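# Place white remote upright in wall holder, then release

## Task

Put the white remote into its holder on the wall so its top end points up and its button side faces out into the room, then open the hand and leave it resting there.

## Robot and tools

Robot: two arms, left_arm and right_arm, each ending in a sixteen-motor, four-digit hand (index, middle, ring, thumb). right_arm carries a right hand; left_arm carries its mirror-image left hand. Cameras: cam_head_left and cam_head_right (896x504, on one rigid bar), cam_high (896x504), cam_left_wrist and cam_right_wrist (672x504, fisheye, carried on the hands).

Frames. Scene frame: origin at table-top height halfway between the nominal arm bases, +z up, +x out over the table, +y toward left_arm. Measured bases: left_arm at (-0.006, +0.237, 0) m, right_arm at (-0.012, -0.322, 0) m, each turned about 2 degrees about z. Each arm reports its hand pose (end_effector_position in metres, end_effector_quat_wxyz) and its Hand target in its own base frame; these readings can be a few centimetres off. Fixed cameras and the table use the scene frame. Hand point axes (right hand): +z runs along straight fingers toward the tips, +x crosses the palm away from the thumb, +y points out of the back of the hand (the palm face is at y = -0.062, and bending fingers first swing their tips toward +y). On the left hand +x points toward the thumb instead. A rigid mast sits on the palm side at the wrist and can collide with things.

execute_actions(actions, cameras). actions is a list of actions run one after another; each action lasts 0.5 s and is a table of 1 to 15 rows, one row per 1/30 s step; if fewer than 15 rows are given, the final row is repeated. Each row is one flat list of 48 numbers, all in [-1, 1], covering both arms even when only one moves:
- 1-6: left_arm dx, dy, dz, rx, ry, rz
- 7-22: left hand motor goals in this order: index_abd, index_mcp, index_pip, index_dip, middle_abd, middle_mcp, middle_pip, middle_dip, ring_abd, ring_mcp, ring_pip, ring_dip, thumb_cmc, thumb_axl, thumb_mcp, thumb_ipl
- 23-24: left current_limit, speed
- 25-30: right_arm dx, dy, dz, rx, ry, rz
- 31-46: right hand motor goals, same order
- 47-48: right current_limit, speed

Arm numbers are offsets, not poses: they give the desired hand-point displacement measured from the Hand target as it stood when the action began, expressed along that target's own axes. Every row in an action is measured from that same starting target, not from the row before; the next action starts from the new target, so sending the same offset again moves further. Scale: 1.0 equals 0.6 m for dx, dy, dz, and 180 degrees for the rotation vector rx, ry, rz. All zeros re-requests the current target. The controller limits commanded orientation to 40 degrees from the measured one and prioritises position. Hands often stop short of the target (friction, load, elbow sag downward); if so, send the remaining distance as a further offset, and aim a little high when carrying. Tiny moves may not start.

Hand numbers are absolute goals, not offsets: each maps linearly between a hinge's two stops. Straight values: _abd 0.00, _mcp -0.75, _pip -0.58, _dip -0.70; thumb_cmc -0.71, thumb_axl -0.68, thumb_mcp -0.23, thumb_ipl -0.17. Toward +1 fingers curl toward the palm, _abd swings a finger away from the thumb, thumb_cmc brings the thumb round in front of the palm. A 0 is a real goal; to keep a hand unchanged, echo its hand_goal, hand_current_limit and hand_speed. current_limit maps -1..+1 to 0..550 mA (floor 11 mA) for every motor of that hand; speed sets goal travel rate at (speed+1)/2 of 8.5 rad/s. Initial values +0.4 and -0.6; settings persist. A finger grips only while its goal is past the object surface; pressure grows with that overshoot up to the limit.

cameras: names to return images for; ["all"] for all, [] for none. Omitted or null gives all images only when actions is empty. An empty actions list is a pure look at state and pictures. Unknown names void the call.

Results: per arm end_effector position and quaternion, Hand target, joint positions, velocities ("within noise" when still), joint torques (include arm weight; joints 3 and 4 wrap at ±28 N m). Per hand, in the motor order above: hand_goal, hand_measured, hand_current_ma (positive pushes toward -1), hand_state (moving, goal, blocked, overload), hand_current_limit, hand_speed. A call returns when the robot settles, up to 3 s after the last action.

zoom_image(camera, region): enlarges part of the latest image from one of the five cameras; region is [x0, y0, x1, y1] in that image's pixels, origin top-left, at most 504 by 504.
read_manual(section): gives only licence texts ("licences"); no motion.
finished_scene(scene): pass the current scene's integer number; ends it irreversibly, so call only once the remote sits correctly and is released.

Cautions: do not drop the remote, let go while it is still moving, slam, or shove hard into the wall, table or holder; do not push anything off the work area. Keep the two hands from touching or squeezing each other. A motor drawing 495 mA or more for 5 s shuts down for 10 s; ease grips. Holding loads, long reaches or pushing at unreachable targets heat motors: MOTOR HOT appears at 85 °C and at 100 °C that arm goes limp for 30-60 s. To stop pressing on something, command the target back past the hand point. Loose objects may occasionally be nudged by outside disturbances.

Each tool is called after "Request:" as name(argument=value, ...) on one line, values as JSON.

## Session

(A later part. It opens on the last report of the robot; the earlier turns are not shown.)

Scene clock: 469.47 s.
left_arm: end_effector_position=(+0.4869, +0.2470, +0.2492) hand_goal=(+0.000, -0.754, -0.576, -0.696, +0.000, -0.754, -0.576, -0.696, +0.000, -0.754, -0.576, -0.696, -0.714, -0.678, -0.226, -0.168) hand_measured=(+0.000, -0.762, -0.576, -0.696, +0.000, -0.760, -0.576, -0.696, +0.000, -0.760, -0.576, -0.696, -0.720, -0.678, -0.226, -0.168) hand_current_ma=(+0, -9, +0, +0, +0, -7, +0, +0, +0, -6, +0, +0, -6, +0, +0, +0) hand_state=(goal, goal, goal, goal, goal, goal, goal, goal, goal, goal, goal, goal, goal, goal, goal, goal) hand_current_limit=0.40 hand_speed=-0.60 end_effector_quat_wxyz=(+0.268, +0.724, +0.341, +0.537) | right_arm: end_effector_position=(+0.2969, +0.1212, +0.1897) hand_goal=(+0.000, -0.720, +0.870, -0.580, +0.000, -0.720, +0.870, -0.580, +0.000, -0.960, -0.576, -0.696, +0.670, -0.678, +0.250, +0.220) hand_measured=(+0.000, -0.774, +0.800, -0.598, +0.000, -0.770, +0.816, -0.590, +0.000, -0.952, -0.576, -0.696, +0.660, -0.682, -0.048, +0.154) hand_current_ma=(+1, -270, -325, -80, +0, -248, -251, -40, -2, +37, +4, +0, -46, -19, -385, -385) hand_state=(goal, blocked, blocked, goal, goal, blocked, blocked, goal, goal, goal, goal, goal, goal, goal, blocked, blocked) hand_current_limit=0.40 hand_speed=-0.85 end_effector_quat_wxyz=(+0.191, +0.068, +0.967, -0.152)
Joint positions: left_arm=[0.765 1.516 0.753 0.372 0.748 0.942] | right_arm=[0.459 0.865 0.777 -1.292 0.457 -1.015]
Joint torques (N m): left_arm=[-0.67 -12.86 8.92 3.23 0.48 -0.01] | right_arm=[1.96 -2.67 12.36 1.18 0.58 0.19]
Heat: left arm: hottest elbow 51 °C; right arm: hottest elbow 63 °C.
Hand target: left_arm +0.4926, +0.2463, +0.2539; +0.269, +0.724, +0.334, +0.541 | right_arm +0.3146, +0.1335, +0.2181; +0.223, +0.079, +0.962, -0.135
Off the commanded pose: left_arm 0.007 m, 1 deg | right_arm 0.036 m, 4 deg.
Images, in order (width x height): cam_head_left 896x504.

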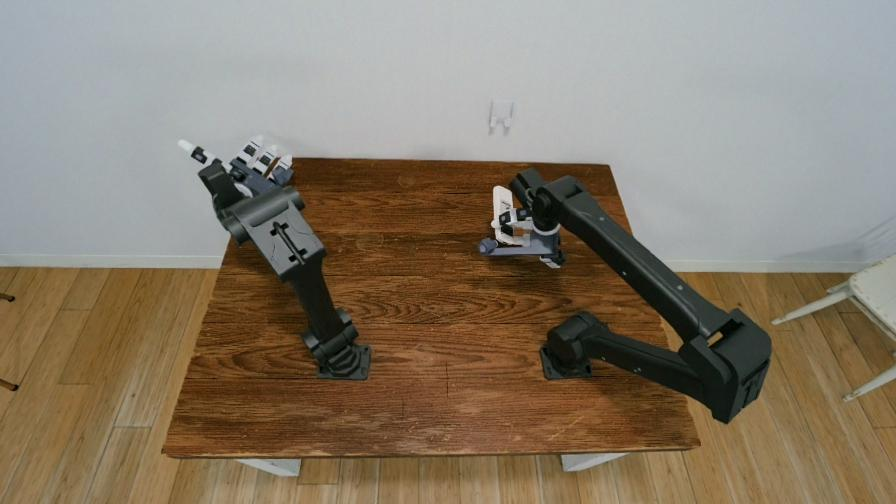

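Request:
execute_actions(actions=[[[0,0,0,0,0,0,0,-0.754,-0.576,-0.696,0,-0.754,-0.576,-0.696,0,-0.754,-0.576,-0.696,-0.714,-0.678,-0.226,-0.168,0.4,-0.6,-0.1205,0.0732,-0.068,-0.098,0,0.1207,0,-0.72,0.87,-0.58,0,-0.72,0.87,-0.58,0,-0.959,-0.576,-0.696,0.671,-0.678,0.25,0.22,0.4,-0.85]],[[0,0,0,0,0,0,0,-0.754,-0.576,-0.696,0,-0.754,-0.576,-0.696,0,-0.754,-0.576,-0.696,-0.714,-0.678,-0.226,-0.168,0.4,-0.6,-0.1088,0.0957,-0.0593,-0.098,0,0.1207,0,-0.72,0.87,-0.58,0,-0.72,0.87,-0.58,0,-0.959,-0.576,-0.696,0.671,-0.678,0.25,0.22,0.4,-0.85]],[[0,0,0,0,0,0,0,-0.754,-0.576,-0.696,0,-0.754,-0.576,-0.696,0,-0.754,-0.576,-0.696,-0.714,-0.678,-0.226,-0.168,0.4,-0.6,-0.0915,0.109,-0.0428,-0.098,0,0.1207,0,-0.72,0.87,-0.58,0,-0.72,0.87,-0.58,0,-0.959,-0.576,-0.696,0.671,-0.678,0.25,0.22,0.4,-0.85]]], cameras=["cam_head_left"])

Scene clock: 489.97 s.
left_arm: end_effector_position=(+0.4869, +0.2470, +0.2492) hand_goal=(+0.000, -0.754, -0.576, -0.696, +0.000, -0.754, -0.576, -0.696, +0.000, -0.754, -0.576, -0.696, -0.714, -0.678, -0.226, -0.168) hand_measured=(+0.000, -0.762, -0.576, -0.696, +0.000, -0.760, -0.576, -0.696, +0.000, -0.760, -0.576, -0.696, -0.720, -0.678, -0.226, -0.168) hand_current_ma=(+0, -9, +0, +0, +0, -7, +0, +0, +0, -6, +0, +0, -6, +0, +0, +0) hand_state=(goal, goal, goal, goal, goal, goal, goal, goal, goal, goal, goal, goal, goal, goal, goal, goal) hand_current_limit=0.40 hand_speed=-0.60 end_effector_quat_wxyz=(+0.268, +0.724, +0.341, +0.537) | right_arm: end_effector_position=(+0.4661, +0.1877, +0.3719) hand_goal=(+0.000, -0.720, +0.870, -0.580, +0.000, -0.720, +0.870, -0.580, +0.000, -0.960, -0.576, -0.696, +0.670, -0.678, +0.250, +0.220) hand_measured=(+0.000, -0.778, +0.802, -0.598, +0.000, -0.772, +0.816, -0.592, +0.000, -0.962, -0.576, -0.696, +0.660, -0.682, -0.048, +0.160) hand_current_ma=(+1, -289, -318, -80, +0, -257, -251, -49, +0, -11, +4, +0, -47, -22, -385, -379) hand_state=(goal, blocked, blocked, goal, goal, blocked, blocked, goal, goal, goal, goal, goal, goal, goal, blocked, blocked) hand_current_limit=0.40 hand_speed=-0.85 end_effector_quat_wxyz=(+0.248, +0.476, +0.751, +0.384)
Joint positions: left_arm=[0.765 1.516 0.753 0.372 0.748 0.942] | right_arm=[0.424 0.99 0.892 -0.523 -0.007 -0.012]
Joint torques (N m): left_arm=[-0.62 -12.98 9.21 3.25 0.43 -0.01] | right_arm=[1.79 -5.77 14.58 3.08 0.17 0.04]
Heat: left arm: hottest elbow 51 °C; right arm: hottest elbow 64 °C.
Hand target: left_arm +0.4926, +0.2463, +0.2539; +0.269, +0.724, +0.334, +0.541 | right_arm +0.4741, +0.1969, +0.4240; +0.269, +0.465, +0.731, +0.421
Off the commanded pose: left_arm 0.007 m, 1 deg | right_arm 0.054 m, 6 deg.
Images, in order (width x height): cam_head_left 896x504.

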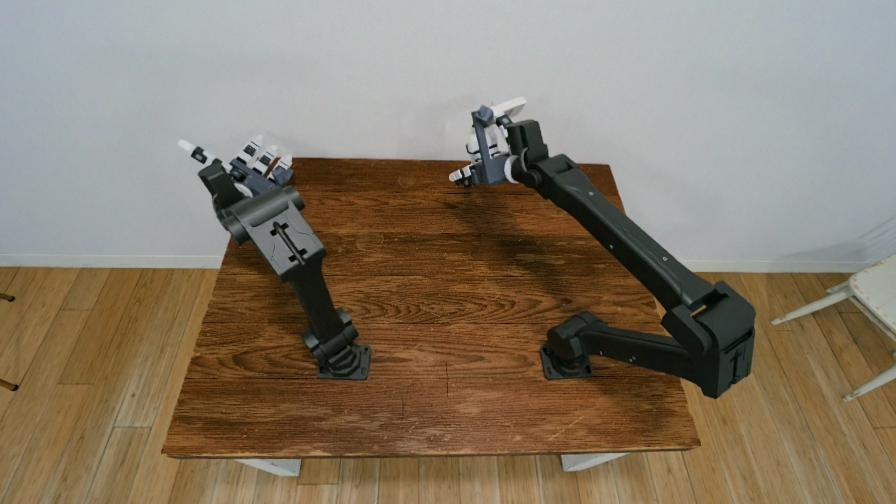

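Request:
execute_actions(actions=[[[0,0,0,0,0,0,0,-0.754,-0.576,-0.696,0,-0.754,-0.576,-0.696,0,-0.754,-0.576,-0.696,-0.714,-0.678,-0.226,-0.168,0.4,-0.6,-0.057,-0.0105,0.0428,0.003,0.065,0.1067,0,-0.72,0.87,-0.58,0,-0.72,0.87,-0.58,0,-0.959,-0.576,-0.696,0.671,-0.678,0.25,0.22,0.4,-0.85]],[[0,0,0,0,0,0,0,-0.754,-0.576,-0.696,0,-0.754,-0.576,-0.696,0,-0.754,-0.576,-0.696,-0.714,-0.678,-0.226,-0.168,0.4,-0.6,-0.0575,0.0147,0.0278,0.003,0.065,0.1067,0,-0.72,0.87,-0.58,0,-0.72,0.87,-0.58,0,-0.959,-0.576,-0.696,0.671,-0.678,0.25,0.22,0.4,-0.85]],[[0,0,0,0,0,0,0,-0.754,-0.576,-0.696,0,-0.754,-0.576,-0.696,0,-0.754,-0.576,-0.696,-0.714,-0.678,-0.226,-0.168,0.4,-0.6,-0.047,0.0373,0.0137,0.003,0.065,0.1067,0,-0.72,0.87,-0.58,0,-0.72,0.87,-0.58,0,-0.959,-0.576,-0.696,0.671,-0.678,0.25,0.22,0.4,-0.85]],[[0,0,0,0,0,0,0,-0.754,-0.576,-0.696,0,-0.754,-0.576,-0.696,0,-0.754,-0.576,-0.696,-0.714,-0.678,-0.226,-0.168,0.4,-0.6,-0.0285,0.0543,0.0028,0.003,0.065,0.1067,0,-0.72,0.87,-0.58,0,-0.72,0.87,-0.58,0,-0.959,-0.576,-0.696,0.671,-0.678,0.25,0.22,0.4,-0.85]]], cameras=["cam_head_left","cam_head_right","cam_high","cam_right_wrist"])

Request:
zoom_image(camera="cam_high", region=[410, 300, 530, 420])

Request:
zoom_image(camera="cam_head_left", region=[440, 60, 560, 180])

Request:
zoom_image(camera="cam_head_right", region=[460, 60, 580, 180])

Scene clock: 502.57 s.
left_arm: end_effector_position=(+0.4869, +0.2470, +0.2492) hand_goal=(+0.000, -0.754, -0.576, -0.696, +0.000, -0.754, -0.576, -0.696, +0.000, -0.754, -0.576, -0.696, -0.714, -0.678, -0.226, -0.168) hand_measured=(+0.000, -0.762, -0.576, -0.696, +0.000, -0.760, -0.576, -0.696, +0.000, -0.760, -0.576, -0.696, -0.720, -0.678, -0.226, -0.168) hand_current_ma=(+0, -9, +0, +0, +0, -7, +0, +0, +0, -6, +0, +0, -6, +0, +0, +0) hand_state=(goal, goal, goal, goal, goal, goal, goal, goal, goal, goal, goal, goal, goal, goal, goal, goal) hand_current_limit=0.40 hand_speed=-0.60 end_effector_quat_wxyz=(+0.268, +0.724, +0.341, +0.537) | right_arm: end_effector_position=(+0.5897, +0.1141, +0.3542) hand_goal=(+0.000, -0.720, +0.870, -0.580, +0.000, -0.720, +0.870, -0.580, +0.000, -0.960, -0.576, -0.696, +0.670, -0.678, +0.250, +0.220) hand_measured=(+0.000, -0.782, +0.806, -0.598, +0.000, -0.772, +0.818, -0.592, -0.002, -0.960, -0.576, -0.696, +0.654, -0.682, -0.050, +0.162) hand_current_ma=(+1, -305, -303, -80, +0, -257, -242, -50, -9, -4, +3, +0, -69, -23, -385, -368) hand_state=(goal, blocked, blocked, goal, goal, blocked, blocked, goal, goal, goal, goal, goal, goal, goal, blocked, blocked) hand_current_limit=0.40 hand_speed=-0.85 end_effector_quat_wxyz=(-0.348, +0.639, +0.344, +0.593)
Joint positions: left_arm=[0.765 1.516 0.753 0.372 0.748 0.942] | right_arm=[0.026 1.314 1.002 0.214 -0.996 1.524]
Joint torques (N m): left_arm=[-0.79 -12.81 9.07 3.17 0.47 -0.02] | right_arm=[0.56 -9.35 11.12 2.88 0 -0.14]
Heat: left arm: hottest elbow 51 °C; right arm: hottest elbow 67 °C.
Hand target: left_arm +0.4926, +0.2463, +0.2539; +0.269, +0.724, +0.334, +0.541 | right_arm +0.5969, +0.1138, +0.3773; -0.340, +0.619, +0.343, +0.619
Off the commanded pose: left_arm 0.007 m, 1 deg | right_arm 0.024 m, 4 deg.
camera_calibration:
cam_right_wrist: T_world_to_cam=[[0.464066, -0.353006, -0.812422, 0.0869571], [-0.875742, -0.320664, -0.360903, 0.639242], [-0.133114, 0.878955, -0.457951, 0.26617], [0, 0, 0, 1]] pos_world=[0.554888, 0.00172721, 0.423243]
Images, in order (width x height): cam_head_left 896x504, cam_head_right 896x504, cam_high 896x504, cam_right_wrist 672x504.

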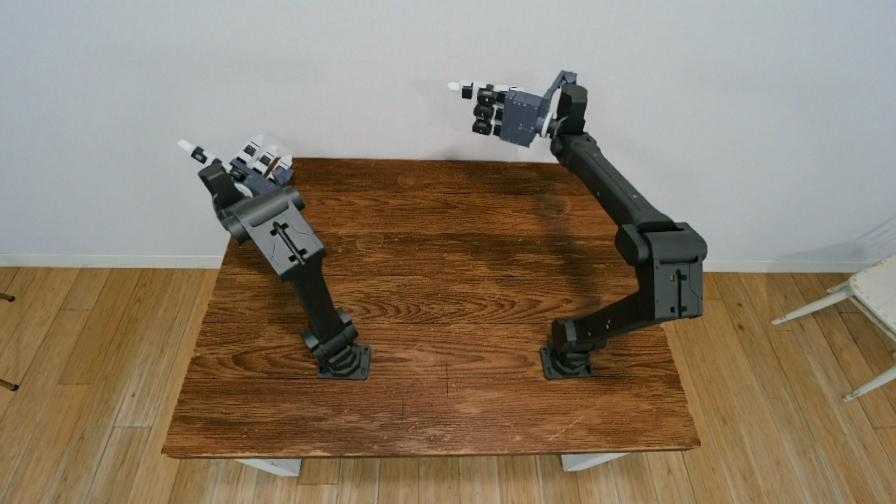

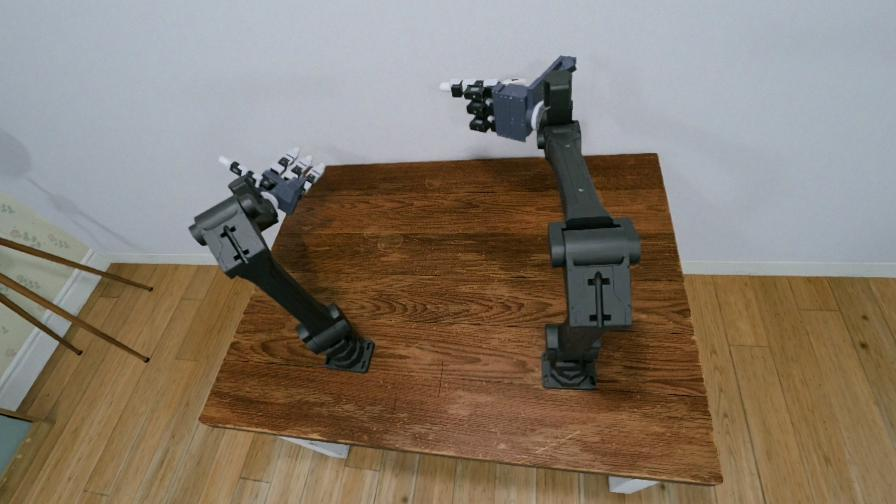

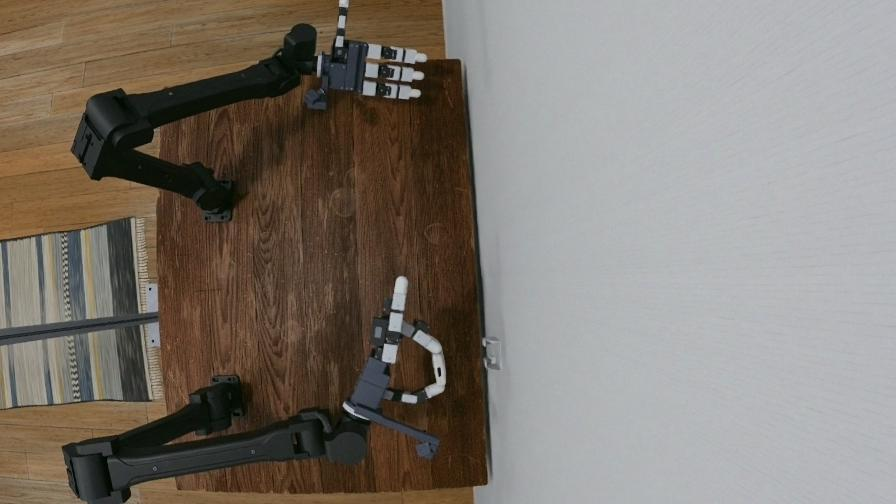

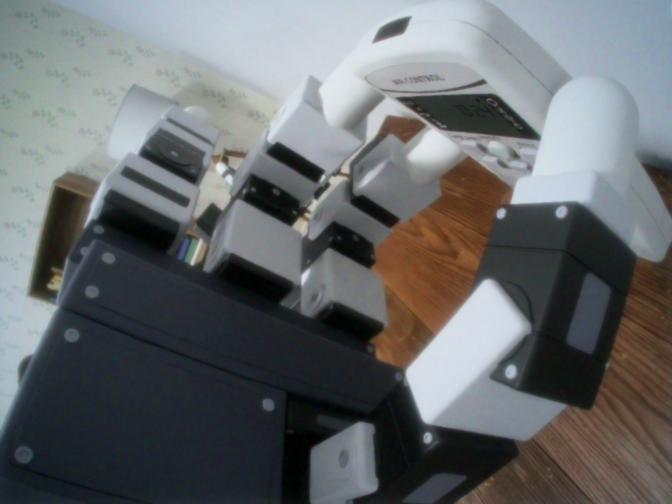

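Scaled by 4.200 from the camera's 896x504 image, which has a finer 1280x720 frame.

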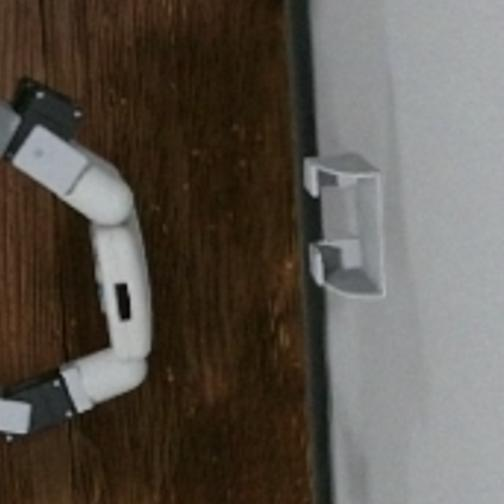

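Scaled by 4.200 from the camera's 896x504 image, which has a finer 1280x720 frame.

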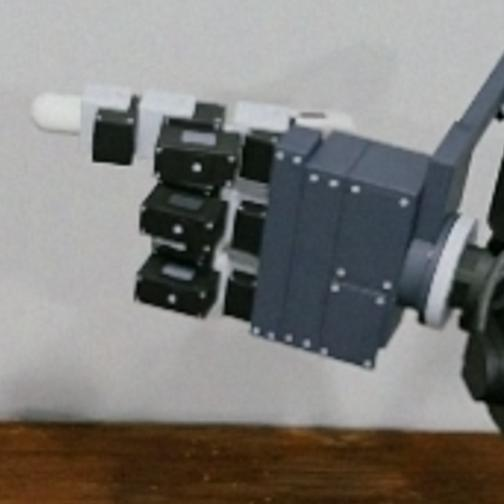

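Scaled by 4.200 from the camera's 896x504 image, which has a finer 1280x720 frame.

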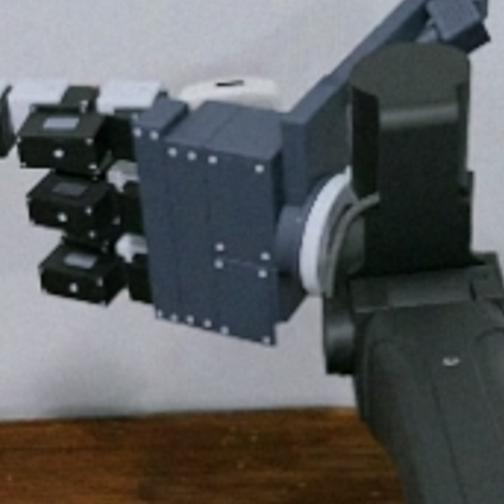

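Request:
zoom_image(camera="cam_high", region=[420, 340, 465, 400])

Scaled by 8.400 from the camera's 896x504 image, which has a finer 1280x720 frame.

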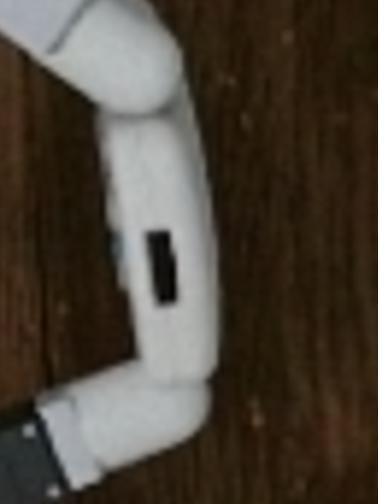

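Request:
execute_actions(actions=[[[0,0,0,0,0,0,0,-0.754,-0.576,-0.696,0,-0.754,-0.576,-0.696,0,-0.754,-0.576,-0.696,-0.714,-0.678,-0.226,-0.168,0.4,-0.6,0.0333,0.1391,0.0591,-0.031,0.0042,-0.0072,0,-0.72,0.87,-0.58,0,-0.72,0.87,-0.58,0,-0.959,-0.576,-0.696,0.671,-0.678,0.25,0.22,0.4,-0.85]]], cameras=["cam_head_left","cam_head_right","cam_high","cam_right_wrist"])

Request:
zoom_image(camera="cam_high", region=[450, 325, 520, 405])

Request:
zoom_image(camera="cam_head_left", region=[460, 40, 560, 140])

Request:
zoom_image(camera="cam_head_right", region=[470, 40, 570, 140])

Scene clock: 547.77 s.
left_arm: end_effector_position=(+0.4869, +0.2470, +0.2492) hand_goal=(+0.000, -0.754, -0.576, -0.696, +0.000, -0.754, -0.576, -0.696, +0.000, -0.754, -0.576, -0.696, -0.714, -0.678, -0.226, -0.168) hand_measured=(+0.000, -0.762, -0.576, -0.696, +0.000, -0.760, -0.576, -0.696, +0.000, -0.760, -0.576, -0.696, -0.720, -0.678, -0.226, -0.168) hand_current_ma=(+0, -9, +0, +0, +0, -7, +0, +0, +0, -6, +0, +0, -6, +0, +0, +0) hand_state=(goal, goal, goal, goal, goal, goal, goal, goal, goal, goal, goal, goal, goal, goal, goal, goal) hand_current_limit=0.40 hand_speed=-0.60 end_effector_quat_wxyz=(+0.268, +0.724, +0.341, +0.537) | right_arm: end_effector_position=(+0.6729, +0.0974, +0.3476) hand_goal=(+0.000, -0.720, +0.870, -0.580, +0.000, -0.720, +0.870, -0.580, +0.000, -0.960, -0.576, -0.696, +0.670, -0.678, +0.250, +0.220) hand_measured=(+0.000, -0.782, +0.808, -0.598, +0.000, -0.772, +0.820, -0.592, -0.002, -0.960, -0.576, -0.696, +0.654, -0.682, -0.052, +0.162) hand_current_ma=(+1, -305, -294, -80, +0, -257, -233, -50, -9, +2, +3, +0, -70, -23, -385, -368) hand_state=(goal, blocked, blocked, goal, goal, blocked, blocked, goal, goal, goal, goal, goal, goal, goal, blocked, blocked) hand_current_limit=0.40 hand_speed=-0.85 end_effector_quat_wxyz=(-0.317, +0.655, +0.305, +0.614)
Joint positions: left_arm=[0.765 1.516 0.753 0.372 0.748 0.942] | right_arm=[0.026 1.51 1.174 0.265 -0.885 1.558]
Joint torques (N m): left_arm=[-0.85 -13.22 9.03 3.26 0.45 -0.04] | right_arm=[0.73 -11.87 13.91 2.54 0.03 -0.14]
Heat: left arm: hottest elbow 51 °C; right arm: hottest elbow 67 °C.
Hand target: left_arm +0.4926, +0.2463, +0.2539; +0.269, +0.724, +0.334, +0.541 | right_arm +0.6863, +0.0994, +0.3974; -0.305, +0.627, +0.317, +0.643
Off the commanded pose: left_arm 0.007 m, 1 deg | right_arm 0.052 m, 5 deg.
camera_calibration:
cam_right_wrist: T_world_to_cam=[[0.421718, -0.394208, -0.81655, 0.0709822], [-0.906117, -0.216242, -0.363581, 0.715463], [-0.0332462, 0.893218, -0.448392, 0.216934], [0, 0, 0, 1]] pos_world=[0.625572, -0.0110743, 0.415361]
Images, in order (width x height): cam_head_left 896x504, cam_head_right 896x504, cam_high 896x504, cam_right_wrist 672x504.

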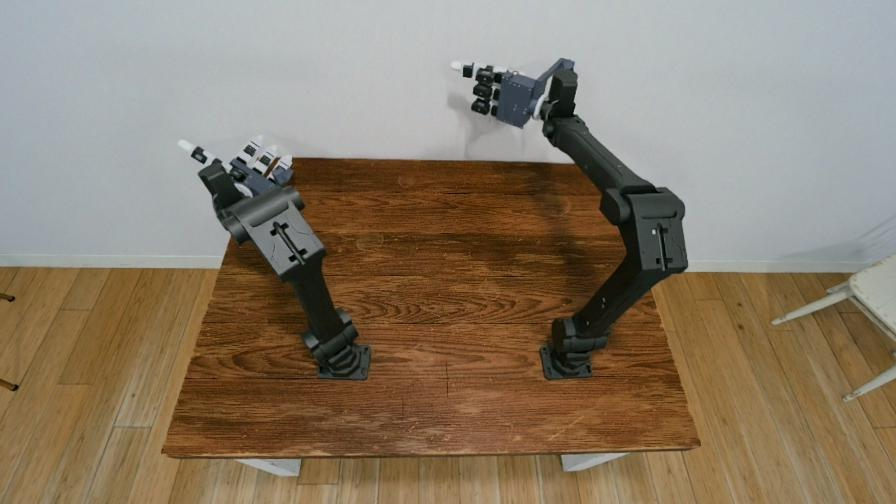

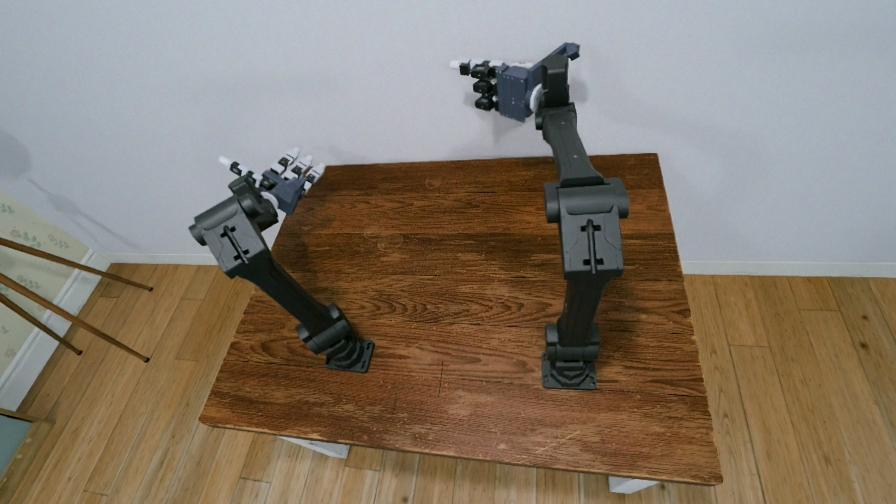

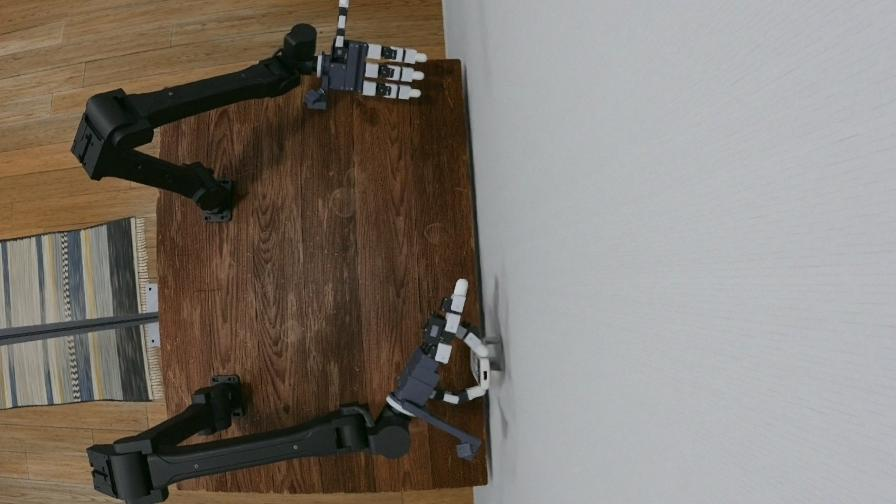

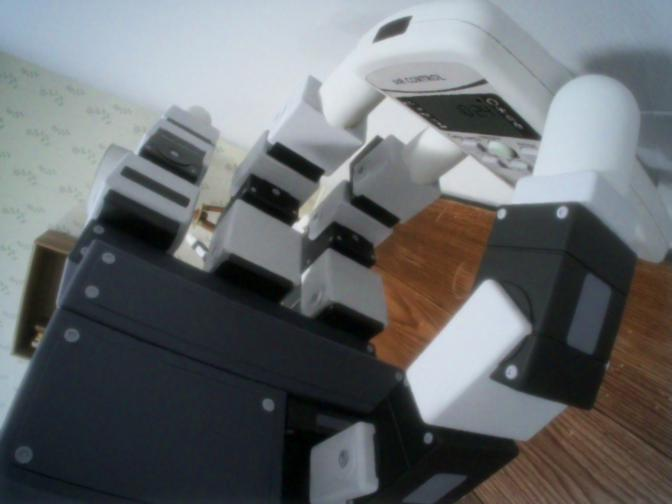

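Scaled by 6.300 from the camera's 896x504 image, which has a finer 1280x720 frame.

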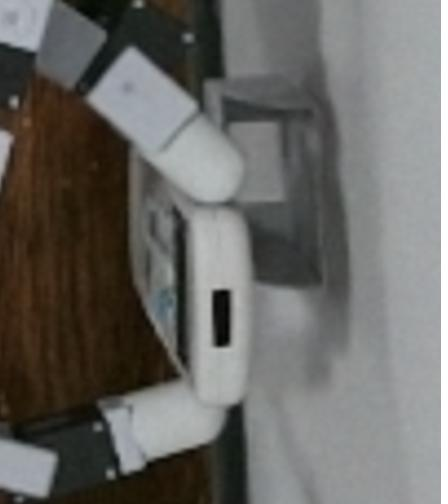

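Scaled by 5.040 from the camera's 896x504 image, which has a finer 1280x720 frame.

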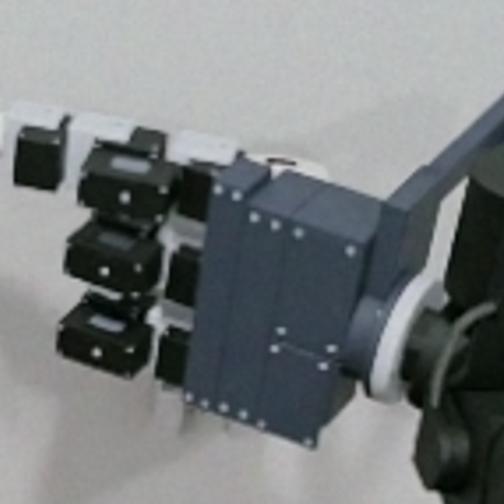

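Scaled by 5.040 from the camera's 896x504 image, which has a finer 1280x720 frame.

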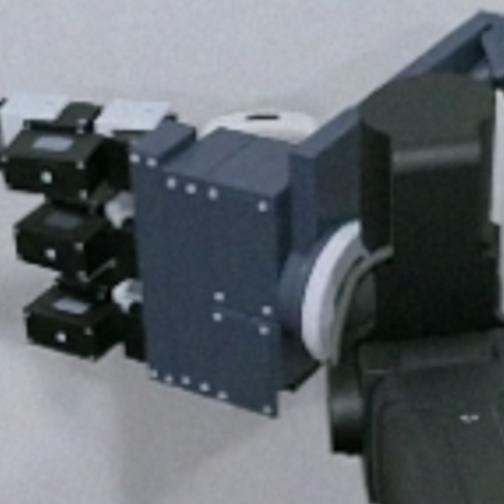

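Request:
execute_actions(actions=[[[0,0,0,0,0,0,0,-0.754,-0.576,-0.696,0,-0.754,-0.576,-0.696,0,-0.754,-0.576,-0.696,-0.714,-0.678,-0.226,-0.168,0.4,-0.6,0.0315,0.0526,0.0428,0,0.003,-0.0052,0,-0.72,0.87,-0.58,0,-0.72,0.87,-0.58,0,-0.959,-0.576,-0.696,0.671,-0.678,0.25,0.22,0.4,-0.85]]], cameras=["cam_high","cam_head_right"])

Request:
zoom_image(camera="cam_high", region=[460, 325, 520, 405])

Request:
zoom_image(camera="cam_head_right", region=[490, 40, 560, 120])

Scene clock: 580.87 s.
left_arm: end_effector_position=(+0.4869, +0.2470, +0.2492) hand_goal=(+0.000, -0.754, -0.576, -0.696, +0.000, -0.754, -0.576, -0.696, +0.000, -0.754, -0.576, -0.696, -0.714, -0.678, -0.226, -0.168) hand_measured=(+0.000, -0.762, -0.576, -0.696, +0.000, -0.760, -0.576, -0.696, +0.000, -0.760, -0.576, -0.696, -0.720, -0.678, -0.226, -0.168) hand_current_ma=(+0, -9, +0, +0, +0, -7, +0, +0, +0, -6, +0, +0, -6, +0, +0, +0) hand_state=(goal, goal, goal, goal, goal, goal, goal, goal, goal, goal, goal, goal, goal, goal, goal, goal) hand_current_limit=0.40 hand_speed=-0.60 end_effector_quat_wxyz=(+0.268, +0.724, +0.341, +0.537) | right_arm: end_effector_position=(+0.7128, +0.0983, +0.3807) hand_goal=(+0.000, -0.720, +0.870, -0.580, +0.000, -0.720, +0.870, -0.580, +0.000, -0.960, -0.576, -0.696, +0.670, -0.678, +0.250, +0.220) hand_measured=(+0.000, -0.782, +0.830, -0.596, +0.000, -0.766, +0.826, -0.592, -0.002, -0.960, -0.576, -0.696, +0.656, -0.680, -0.062, +0.162) hand_current_ma=(+1, -305, -187, -75, +0, -228, -202, -50, -9, +2, +3, +0, -62, -12, -385, -366) hand_state=(goal, blocked, blocked, goal, goal, blocked, blocked, goal, goal, goal, goal, goal, goal, goal, blocked, blocked) hand_current_limit=0.40 hand_speed=-0.85 end_effector_quat_wxyz=(-0.310, +0.640, +0.311, +0.630)
Joint positions: left_arm=[0.765 1.516 0.753 0.372 0.748 0.942] | right_arm=[0.026 1.59 1.324 0.244 -0.884 1.56]
Joint torques (N m): left_arm=[-0.44 -12.81 9.03 3.28 0.46 -0.03] | right_arm=[0.79 -12.34 14.6 1.52 0.07 -0.19]
Heat: left arm: hottest elbow 51 °C; right arm: hottest elbow 68 °C.
Hand target: left_arm +0.4926, +0.2463, +0.2539; +0.269, +0.724, +0.334, +0.541 | right_arm +0.7265, +0.1004, +0.4172; -0.301, +0.622, +0.320, +0.648
Off the commanded pose: left_arm 0.007 m, 1 deg | right_arm 0.039 m, 3 deg.
Images, in order (width x height): cam_head_right 896x504, cam_high 896x504.

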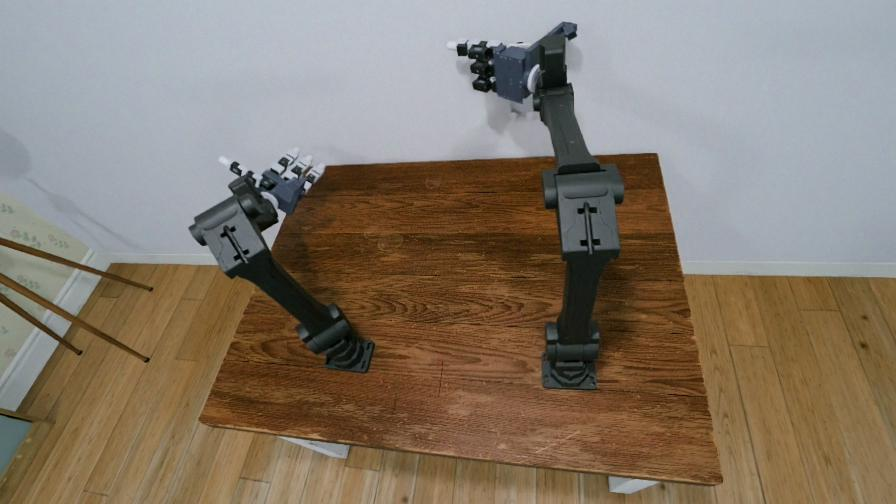

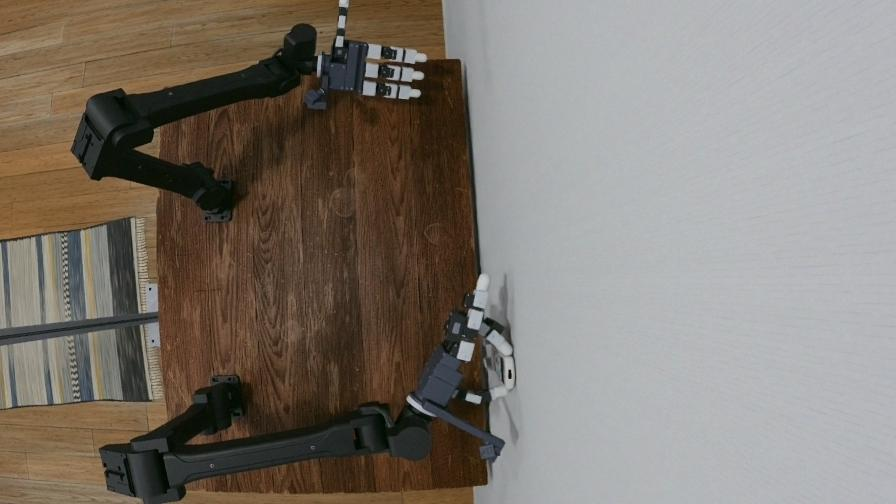

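Scaled by 6.300 from the camera's 896x504 image, which has a finer 1280x720 frame.

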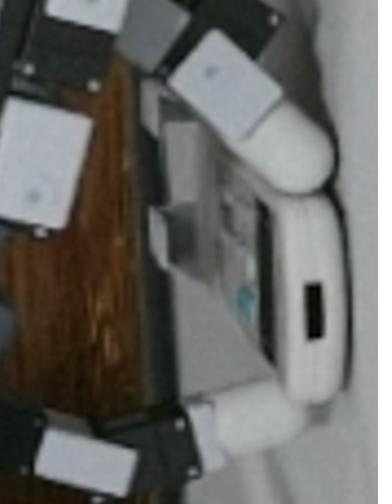

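Scaled by 6.300 from the camera's 896x504 image, which has a finer 1280x720 frame.

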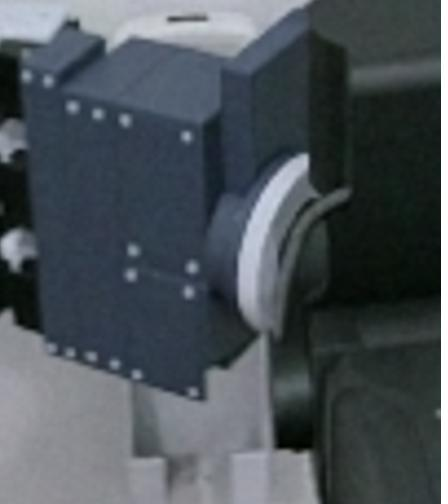

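Request:
execute_actions(actions=[], cameras=["cam_high","cam_right_wrist","cam_head_left"])

Request:
zoom_image(camera="cam_high", region=[460, 325, 520, 405])

Scene clock: 612.13 s.
left_arm: end_effector_position=(+0.4869, +0.2470, +0.2492) hand_goal=(+0.000, -0.754, -0.576, -0.696, +0.000, -0.754, -0.576, -0.696, +0.000, -0.754, -0.576, -0.696, -0.714, -0.678, -0.226, -0.168) hand_measured=(+0.000, -0.762, -0.576, -0.696, +0.000, -0.760, -0.576, -0.696, +0.000, -0.760, -0.576, -0.696, -0.720, -0.678, -0.226, -0.168) hand_current_ma=(+0, -9, +0, +0, +0, -7, +0, +0, +0, -6, +0, +0, -6, +0, +0, +0) hand_state=(goal, goal, goal, goal, goal, goal, goal, goal, goal, goal, goal, goal, goal, goal, goal, goal) hand_current_limit=0.40 hand_speed=-0.60 end_effector_quat_wxyz=(+0.268, +0.724, +0.341, +0.537) | right_arm: end_effector_position=(+0.7128, +0.0983, +0.3807) hand_goal=(+0.000, -0.720, +0.870, -0.580, +0.000, -0.720, +0.870, -0.580, +0.000, -0.960, -0.576, -0.696, +0.670, -0.678, +0.250, +0.220) hand_measured=(+0.000, -0.782, +0.830, -0.596, +0.000, -0.766, +0.826, -0.592, -0.002, -0.960, -0.576, -0.696, +0.656, -0.680, -0.062, +0.162) hand_current_ma=(+1, -305, -187, -75, +0, -228, -202, -50, -9, +2, +3, +0, -62, -12, -385, -365) hand_state=(goal, blocked, blocked, goal, goal, blocked, blocked, goal, goal, goal, goal, goal, goal, goal, blocked, blocked) hand_current_limit=0.40 hand_speed=-0.85 end_effector_quat_wxyz=(-0.310, +0.640, +0.311, +0.630)
Joint positions: left_arm=[0.765 1.516 0.753 0.372 0.748 0.942] | right_arm=[0.026 1.59 1.324 0.244 -0.884 1.56]
Joint velocities: within noise
Joint torques (N m): left_arm=[-0.62 -13.16 9.13 3.28 0.44 0] | right_arm=[0.79 -12.34 14.63 1.57 0.07 -0.19]
Heat: left arm: hottest elbow 51 °C; right arm: hottest elbow 69 °C.
Hand target: left_arm +0.4926, +0.2463, +0.2539; +0.269, +0.724, +0.334, +0.541 | right_arm +0.7265, +0.1004, +0.4172; -0.301, +0.622, +0.320, +0.648
Off the commanded pose: left_arm 0.007 m, 1 deg | right_arm 0.039 m, 3 deg.
camera_calibration:
cam_right_wrist: T_world_to_cam=[[0.460353, -0.392746, -0.796132, 0.0461191], [-0.887674, -0.214267, -0.407585, 0.767313], [-0.0105071, 0.894338, -0.447268, 0.215571], [0, 0, 0, 1]] pos_world=[0.662157, -0.0102704, 0.44588]
Images, in order (width x height): cam_head_left 896x504, cam_high 896x504, cam_right_wrist 672x504.

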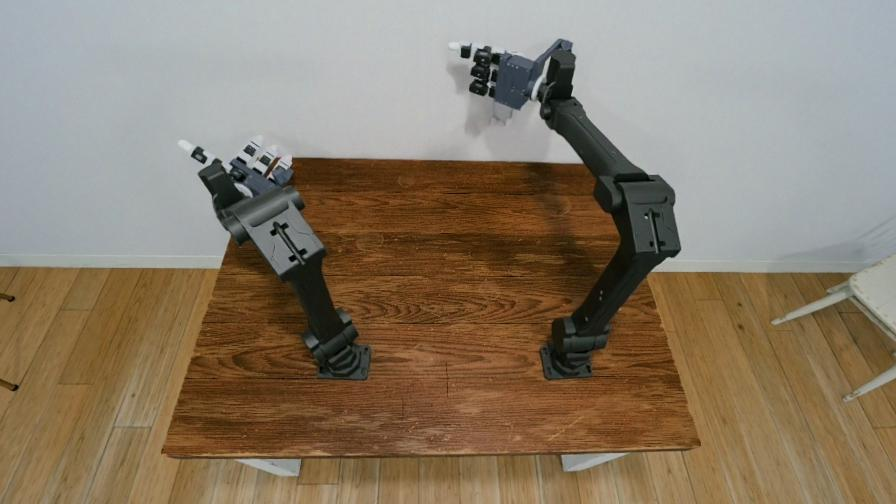

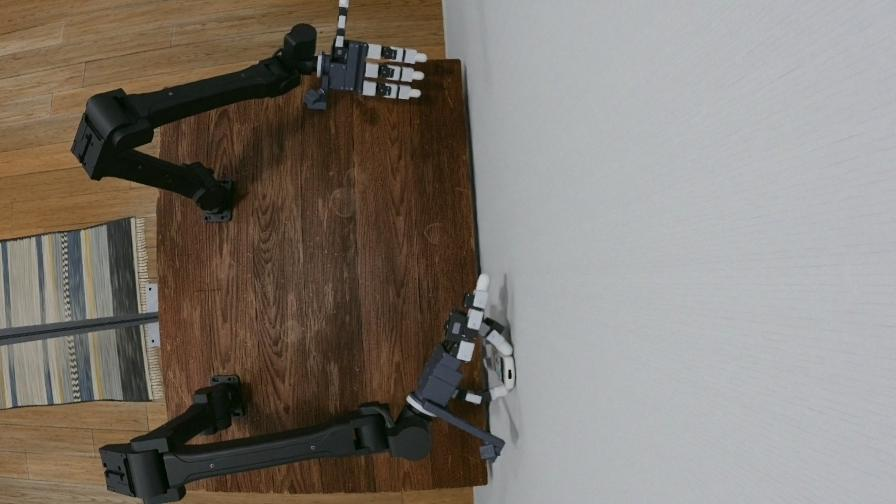

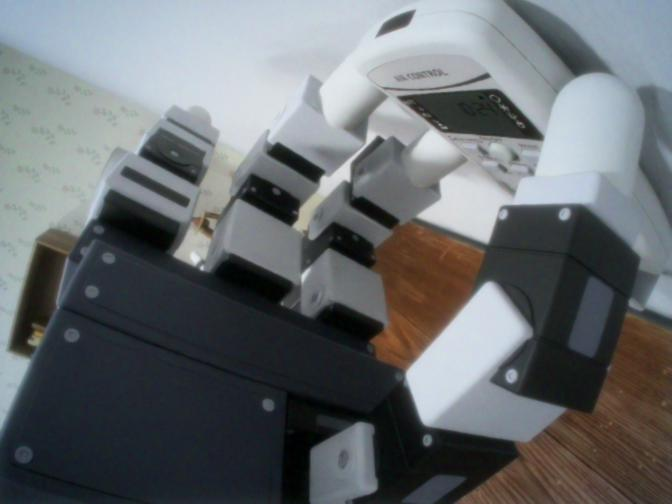

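Scaled by 6.300 from the camera's 896x504 image, which has a finer 1280x720 frame.

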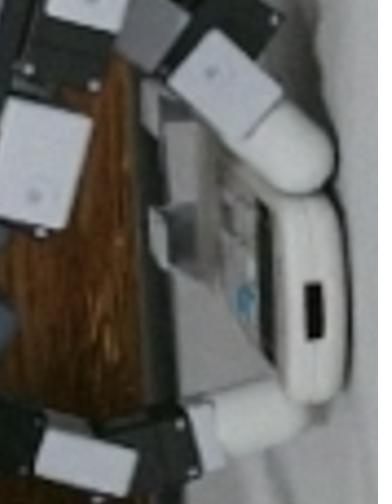

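Request:
zoom_image(camera="cam_head_left", region=[440, 20, 600, 140])

Request:
zoom_image(camera="cam_right_wrist", region=[300, 0, 672, 320])

Scaled by 3.150 from the camera's 896x504 image, which has a finer 1280x720 frame.

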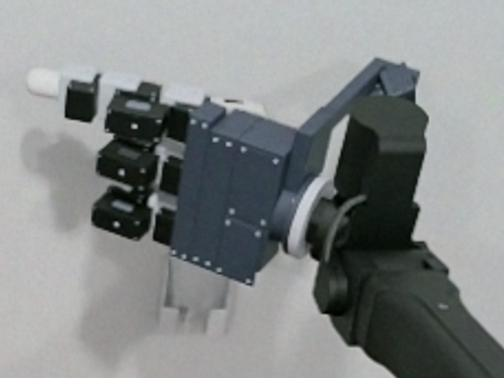

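Scaled by 1.355 from the camera's 672x504 image, which has a finer 960x720 frame.

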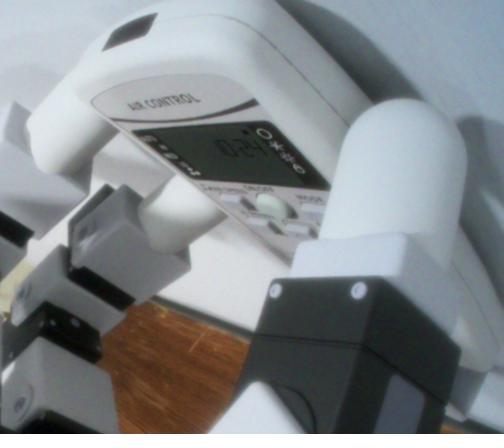

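Request:
execute_actions(actions=[[[0,0,0,0,0,0,0,-0.754,-0.576,-0.696,0,-0.754,-0.576,-0.696,0,-0.754,-0.576,-0.696,-0.714,-0.678,-0.226,-0.168,0.4,-0.6,-0.0747,-0.0033,-0.0168,0,0,0,0,-0.72,0.87,-0.58,0,-0.72,0.87,-0.58,0,-0.959,-0.576,-0.696,0.671,-0.678,0.25,0.22,0.4,-0.85]]], cameras=["cam_high"])

Request:
zoom_image(camera="cam_high", region=[460, 325, 520, 405])

Scene clock: 637.27 s.
left_arm: end_effector_position=(+0.4869, +0.2470, +0.2492) hand_goal=(+0.000, -0.754, -0.576, -0.696, +0.000, -0.754, -0.576, -0.696, +0.000, -0.754, -0.576, -0.696, -0.714, -0.678, -0.226, -0.168) hand_measured=(+0.000, -0.762, -0.576, -0.696, +0.000, -0.760, -0.576, -0.696, +0.000, -0.760, -0.576, -0.696, -0.720, -0.678, -0.226, -0.168) hand_current_ma=(+0, -9, +0, +0, +0, -7, +0, +0, +0, -6, +0, +0, -6, +0, +0, +0) hand_state=(goal, goal, goal, goal, goal, goal, goal, goal, goal, goal, goal, goal, goal, goal, goal, goal) hand_current_limit=0.40 hand_speed=-0.60 end_effector_quat_wxyz=(+0.268, +0.724, +0.341, +0.537) | right_arm: end_effector_position=(+0.7140, +0.1009, +0.3696) hand_goal=(+0.000, -0.720, +0.870, -0.580, +0.000, -0.720, +0.870, -0.580, +0.000, -0.960, -0.576, -0.696, +0.670, -0.678, +0.250, +0.220) hand_measured=(+0.000, -0.782, +0.846, -0.588, +0.000, -0.762, +0.834, -0.592, -0.002, -0.960, -0.576, -0.696, +0.660, -0.680, -0.072, +0.168) hand_current_ma=(+1, -305, -112, -35, +0, -210, -166, -49, -9, +2, +3, +0, -48, -9, -385, -330) hand_state=(goal, blocked, blocked, goal, goal, blocked, blocked, goal, goal, goal, goal, goal, goal, goal, blocked, blocked) hand_current_limit=0.40 hand_speed=-0.85 end_effector_quat_wxyz=(-0.310, +0.627, +0.320, +0.638)
Joint positions: left_arm=[0.765 1.516 0.753 0.372 0.748 0.942] | right_arm=[0.026 1.608 1.295 0.326 -0.899 1.56]
Joint torques (N m): left_arm=[-0.38 -12.81 9.05 3.34 0.43 -0.02] | right_arm=[-0.32 -12.16 9.95 2.88 0.18 -0.21]
Heat: left arm: hottest elbow 51 °C; right arm: hottest elbow 70 °C.
Hand target: left_arm +0.4926, +0.2463, +0.2539; +0.269, +0.724, +0.334, +0.541 | right_arm +0.7208, +0.0934, +0.3722; -0.302, +0.622, +0.320, +0.648
Off the commanded pose: left_arm 0.007 m, 1 deg | right_arm 0.011 m, 2 deg.
Images, in order (width x height): cam_high 896x504.

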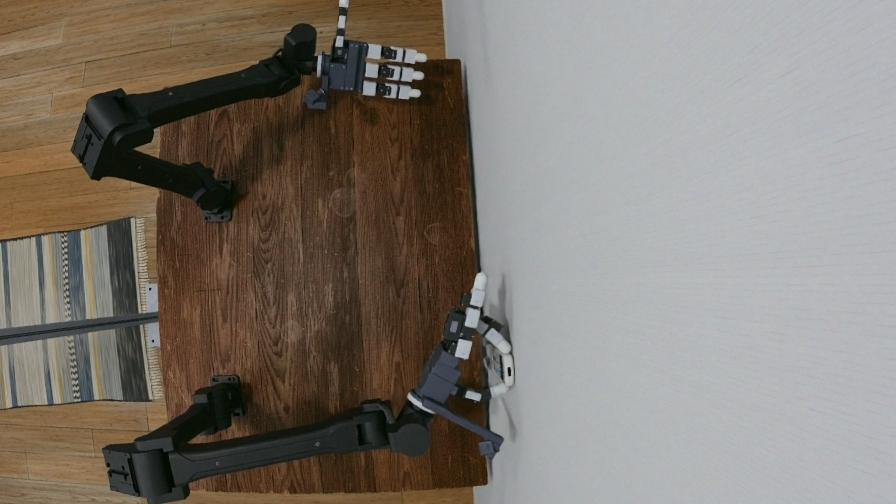

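Scaled by 6.300 from the camera's 896x504 image, which has a finer 1280x720 frame.

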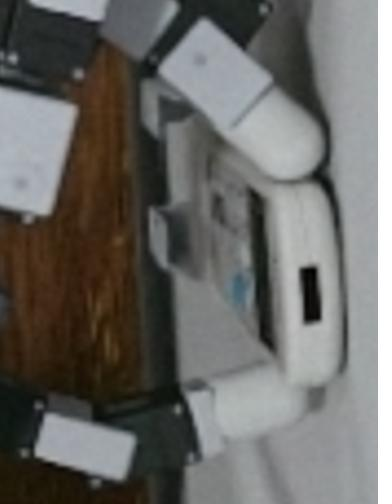

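Request:
execute_actions(actions=[], cameras=["cam_head_right","cam_left_wrist","cam_right_wrist"])

Request:
zoom_image(camera="cam_head_right", region=[470, 20, 600, 140])

Scene clock: 650.07 s.
left_arm: end_effector_position=(+0.4869, +0.2470, +0.2492) hand_goal=(+0.000, -0.754, -0.576, -0.696, +0.000, -0.754, -0.576, -0.696, +0.000, -0.754, -0.576, -0.696, -0.714, -0.678, -0.226, -0.168) hand_measured=(+0.000, -0.762, -0.576, -0.696, +0.000, -0.760, -0.576, -0.696, +0.000, -0.760, -0.576, -0.696, -0.720, -0.678, -0.226, -0.168) hand_current_ma=(+0, -9, +0, +0, +0, -7, +0, +0, +0, -6, +0, +0, -6, +0, +0, +0) hand_state=(goal, goal, goal, goal, goal, goal, goal, goal, goal, goal, goal, goal, goal, goal, goal, goal) hand_current_limit=0.40 hand_speed=-0.60 end_effector_quat_wxyz=(+0.268, +0.724, +0.341, +0.537) | right_arm: end_effector_position=(+0.7140, +0.1009, +0.3697) hand_goal=(+0.000, -0.720, +0.870, -0.580, +0.000, -0.720, +0.870, -0.580, +0.000, -0.960, -0.576, -0.696, +0.670, -0.678, +0.250, +0.220) hand_measured=(+0.000, -0.782, +0.846, -0.588, +0.000, -0.762, +0.834, -0.592, -0.002, -0.960, -0.576, -0.696, +0.660, -0.680, -0.072, +0.168) hand_current_ma=(+1, -305, -112, -35, +0, -210, -166, -49, -9, +2, +3, +0, -48, -9, -385, -330) hand_state=(goal, blocked, blocked, goal, goal, blocked, blocked, goal, goal, goal, goal, goal, goal, goal, blocked, blocked) hand_current_limit=0.40 hand_speed=-0.85 end_effector_quat_wxyz=(-0.310, +0.627, +0.321, +0.638)
Joint positions: left_arm=[0.765 1.516 0.753 0.372 0.748 0.942] | right_arm=[0.026 1.608 1.295 0.326 -0.899 1.56]
Joint velocities: within noise
Joint torques (N m): left_arm=[-0.56 -12.86 9.16 3.25 0.48 -0.04] | right_arm=[-0.32 -12.22 9.89 2.96 0.18 -0.21]
Heat: left arm: hottest elbow 51 °C; right arm: hottest elbow 71 °C.
Hand target: left_arm +0.4926, +0.2463, +0.2539; +0.269, +0.724, +0.334, +0.541 | right_arm +0.7208, +0.0934, +0.3722; -0.301, +0.621, +0.320, +0.648
Off the commanded pose: left_arm 0.007 m, 1 deg | right_arm 0.010 m, 2 deg.
camera_calibration:
cam_left_wrist: T_world_to_cam=[[-0.267615, -0.262468, -0.927088, 0.393343], [-0.729273, 0.684015, 0.0168621, 0.134746], [0.629717, 0.680613, -0.374463, -0.251791], [0, 0, 0, 1]] pos_world=[0.362088, 0.182444, 0.268105]
cam_right_wrist: T_world_to_cam=[[0.49207, -0.384767, -0.780911, 0.00876375], [-0.870508, -0.226866, -0.436747, 0.764283], [-0.00911625, 0.894699, -0.446576, 0.207024], [0, 0, 0, 1]] pos_world=[0.662889, -0.00846292, 0.433094]
Images, in order (width x height): cam_head_right 896x504, cam_left_wrist 672x504, cam_right_wrist 672x504.

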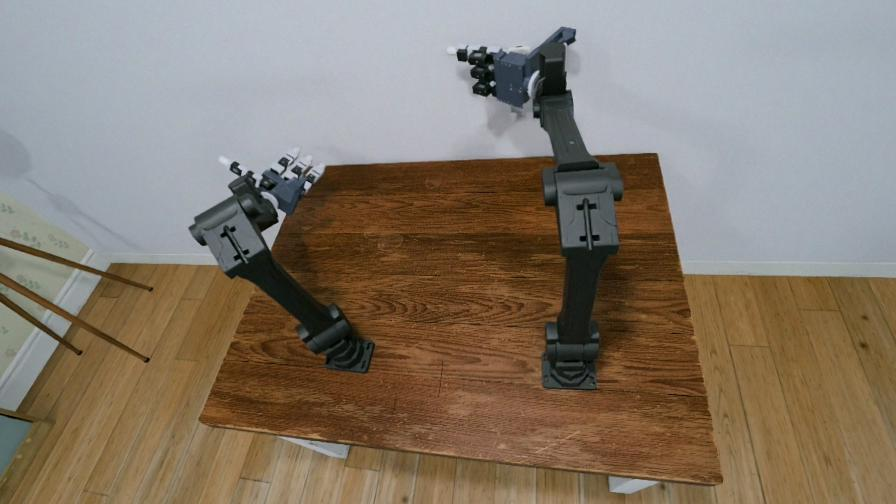

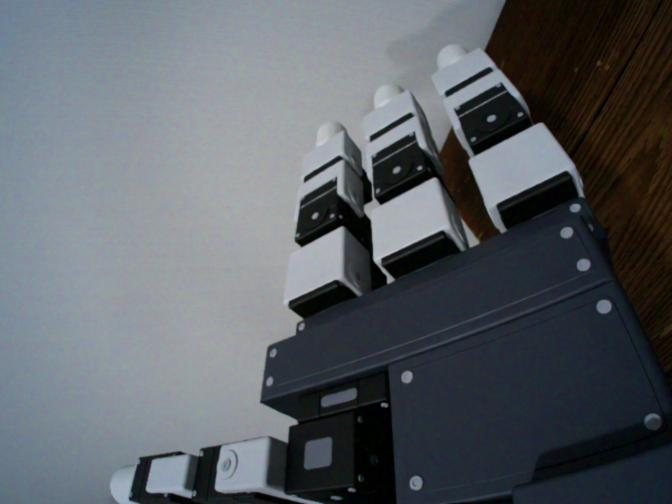

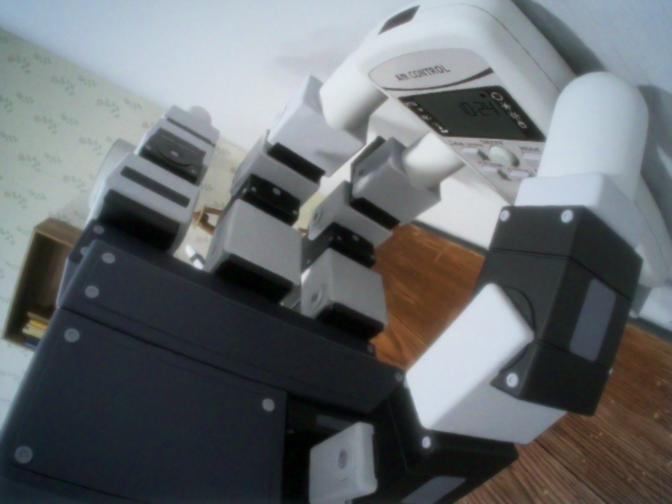

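Scaled by 3.877 from the camera's 896x504 image, which has a finer 1280x720 frame.

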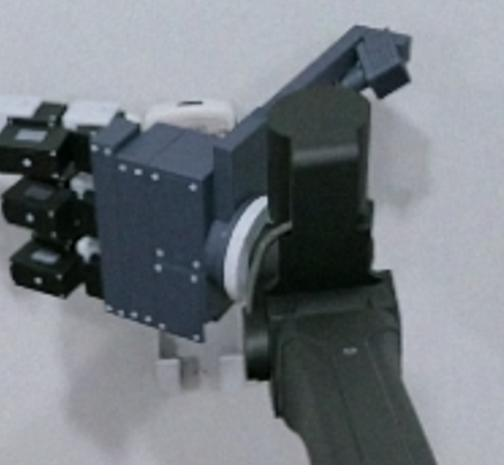

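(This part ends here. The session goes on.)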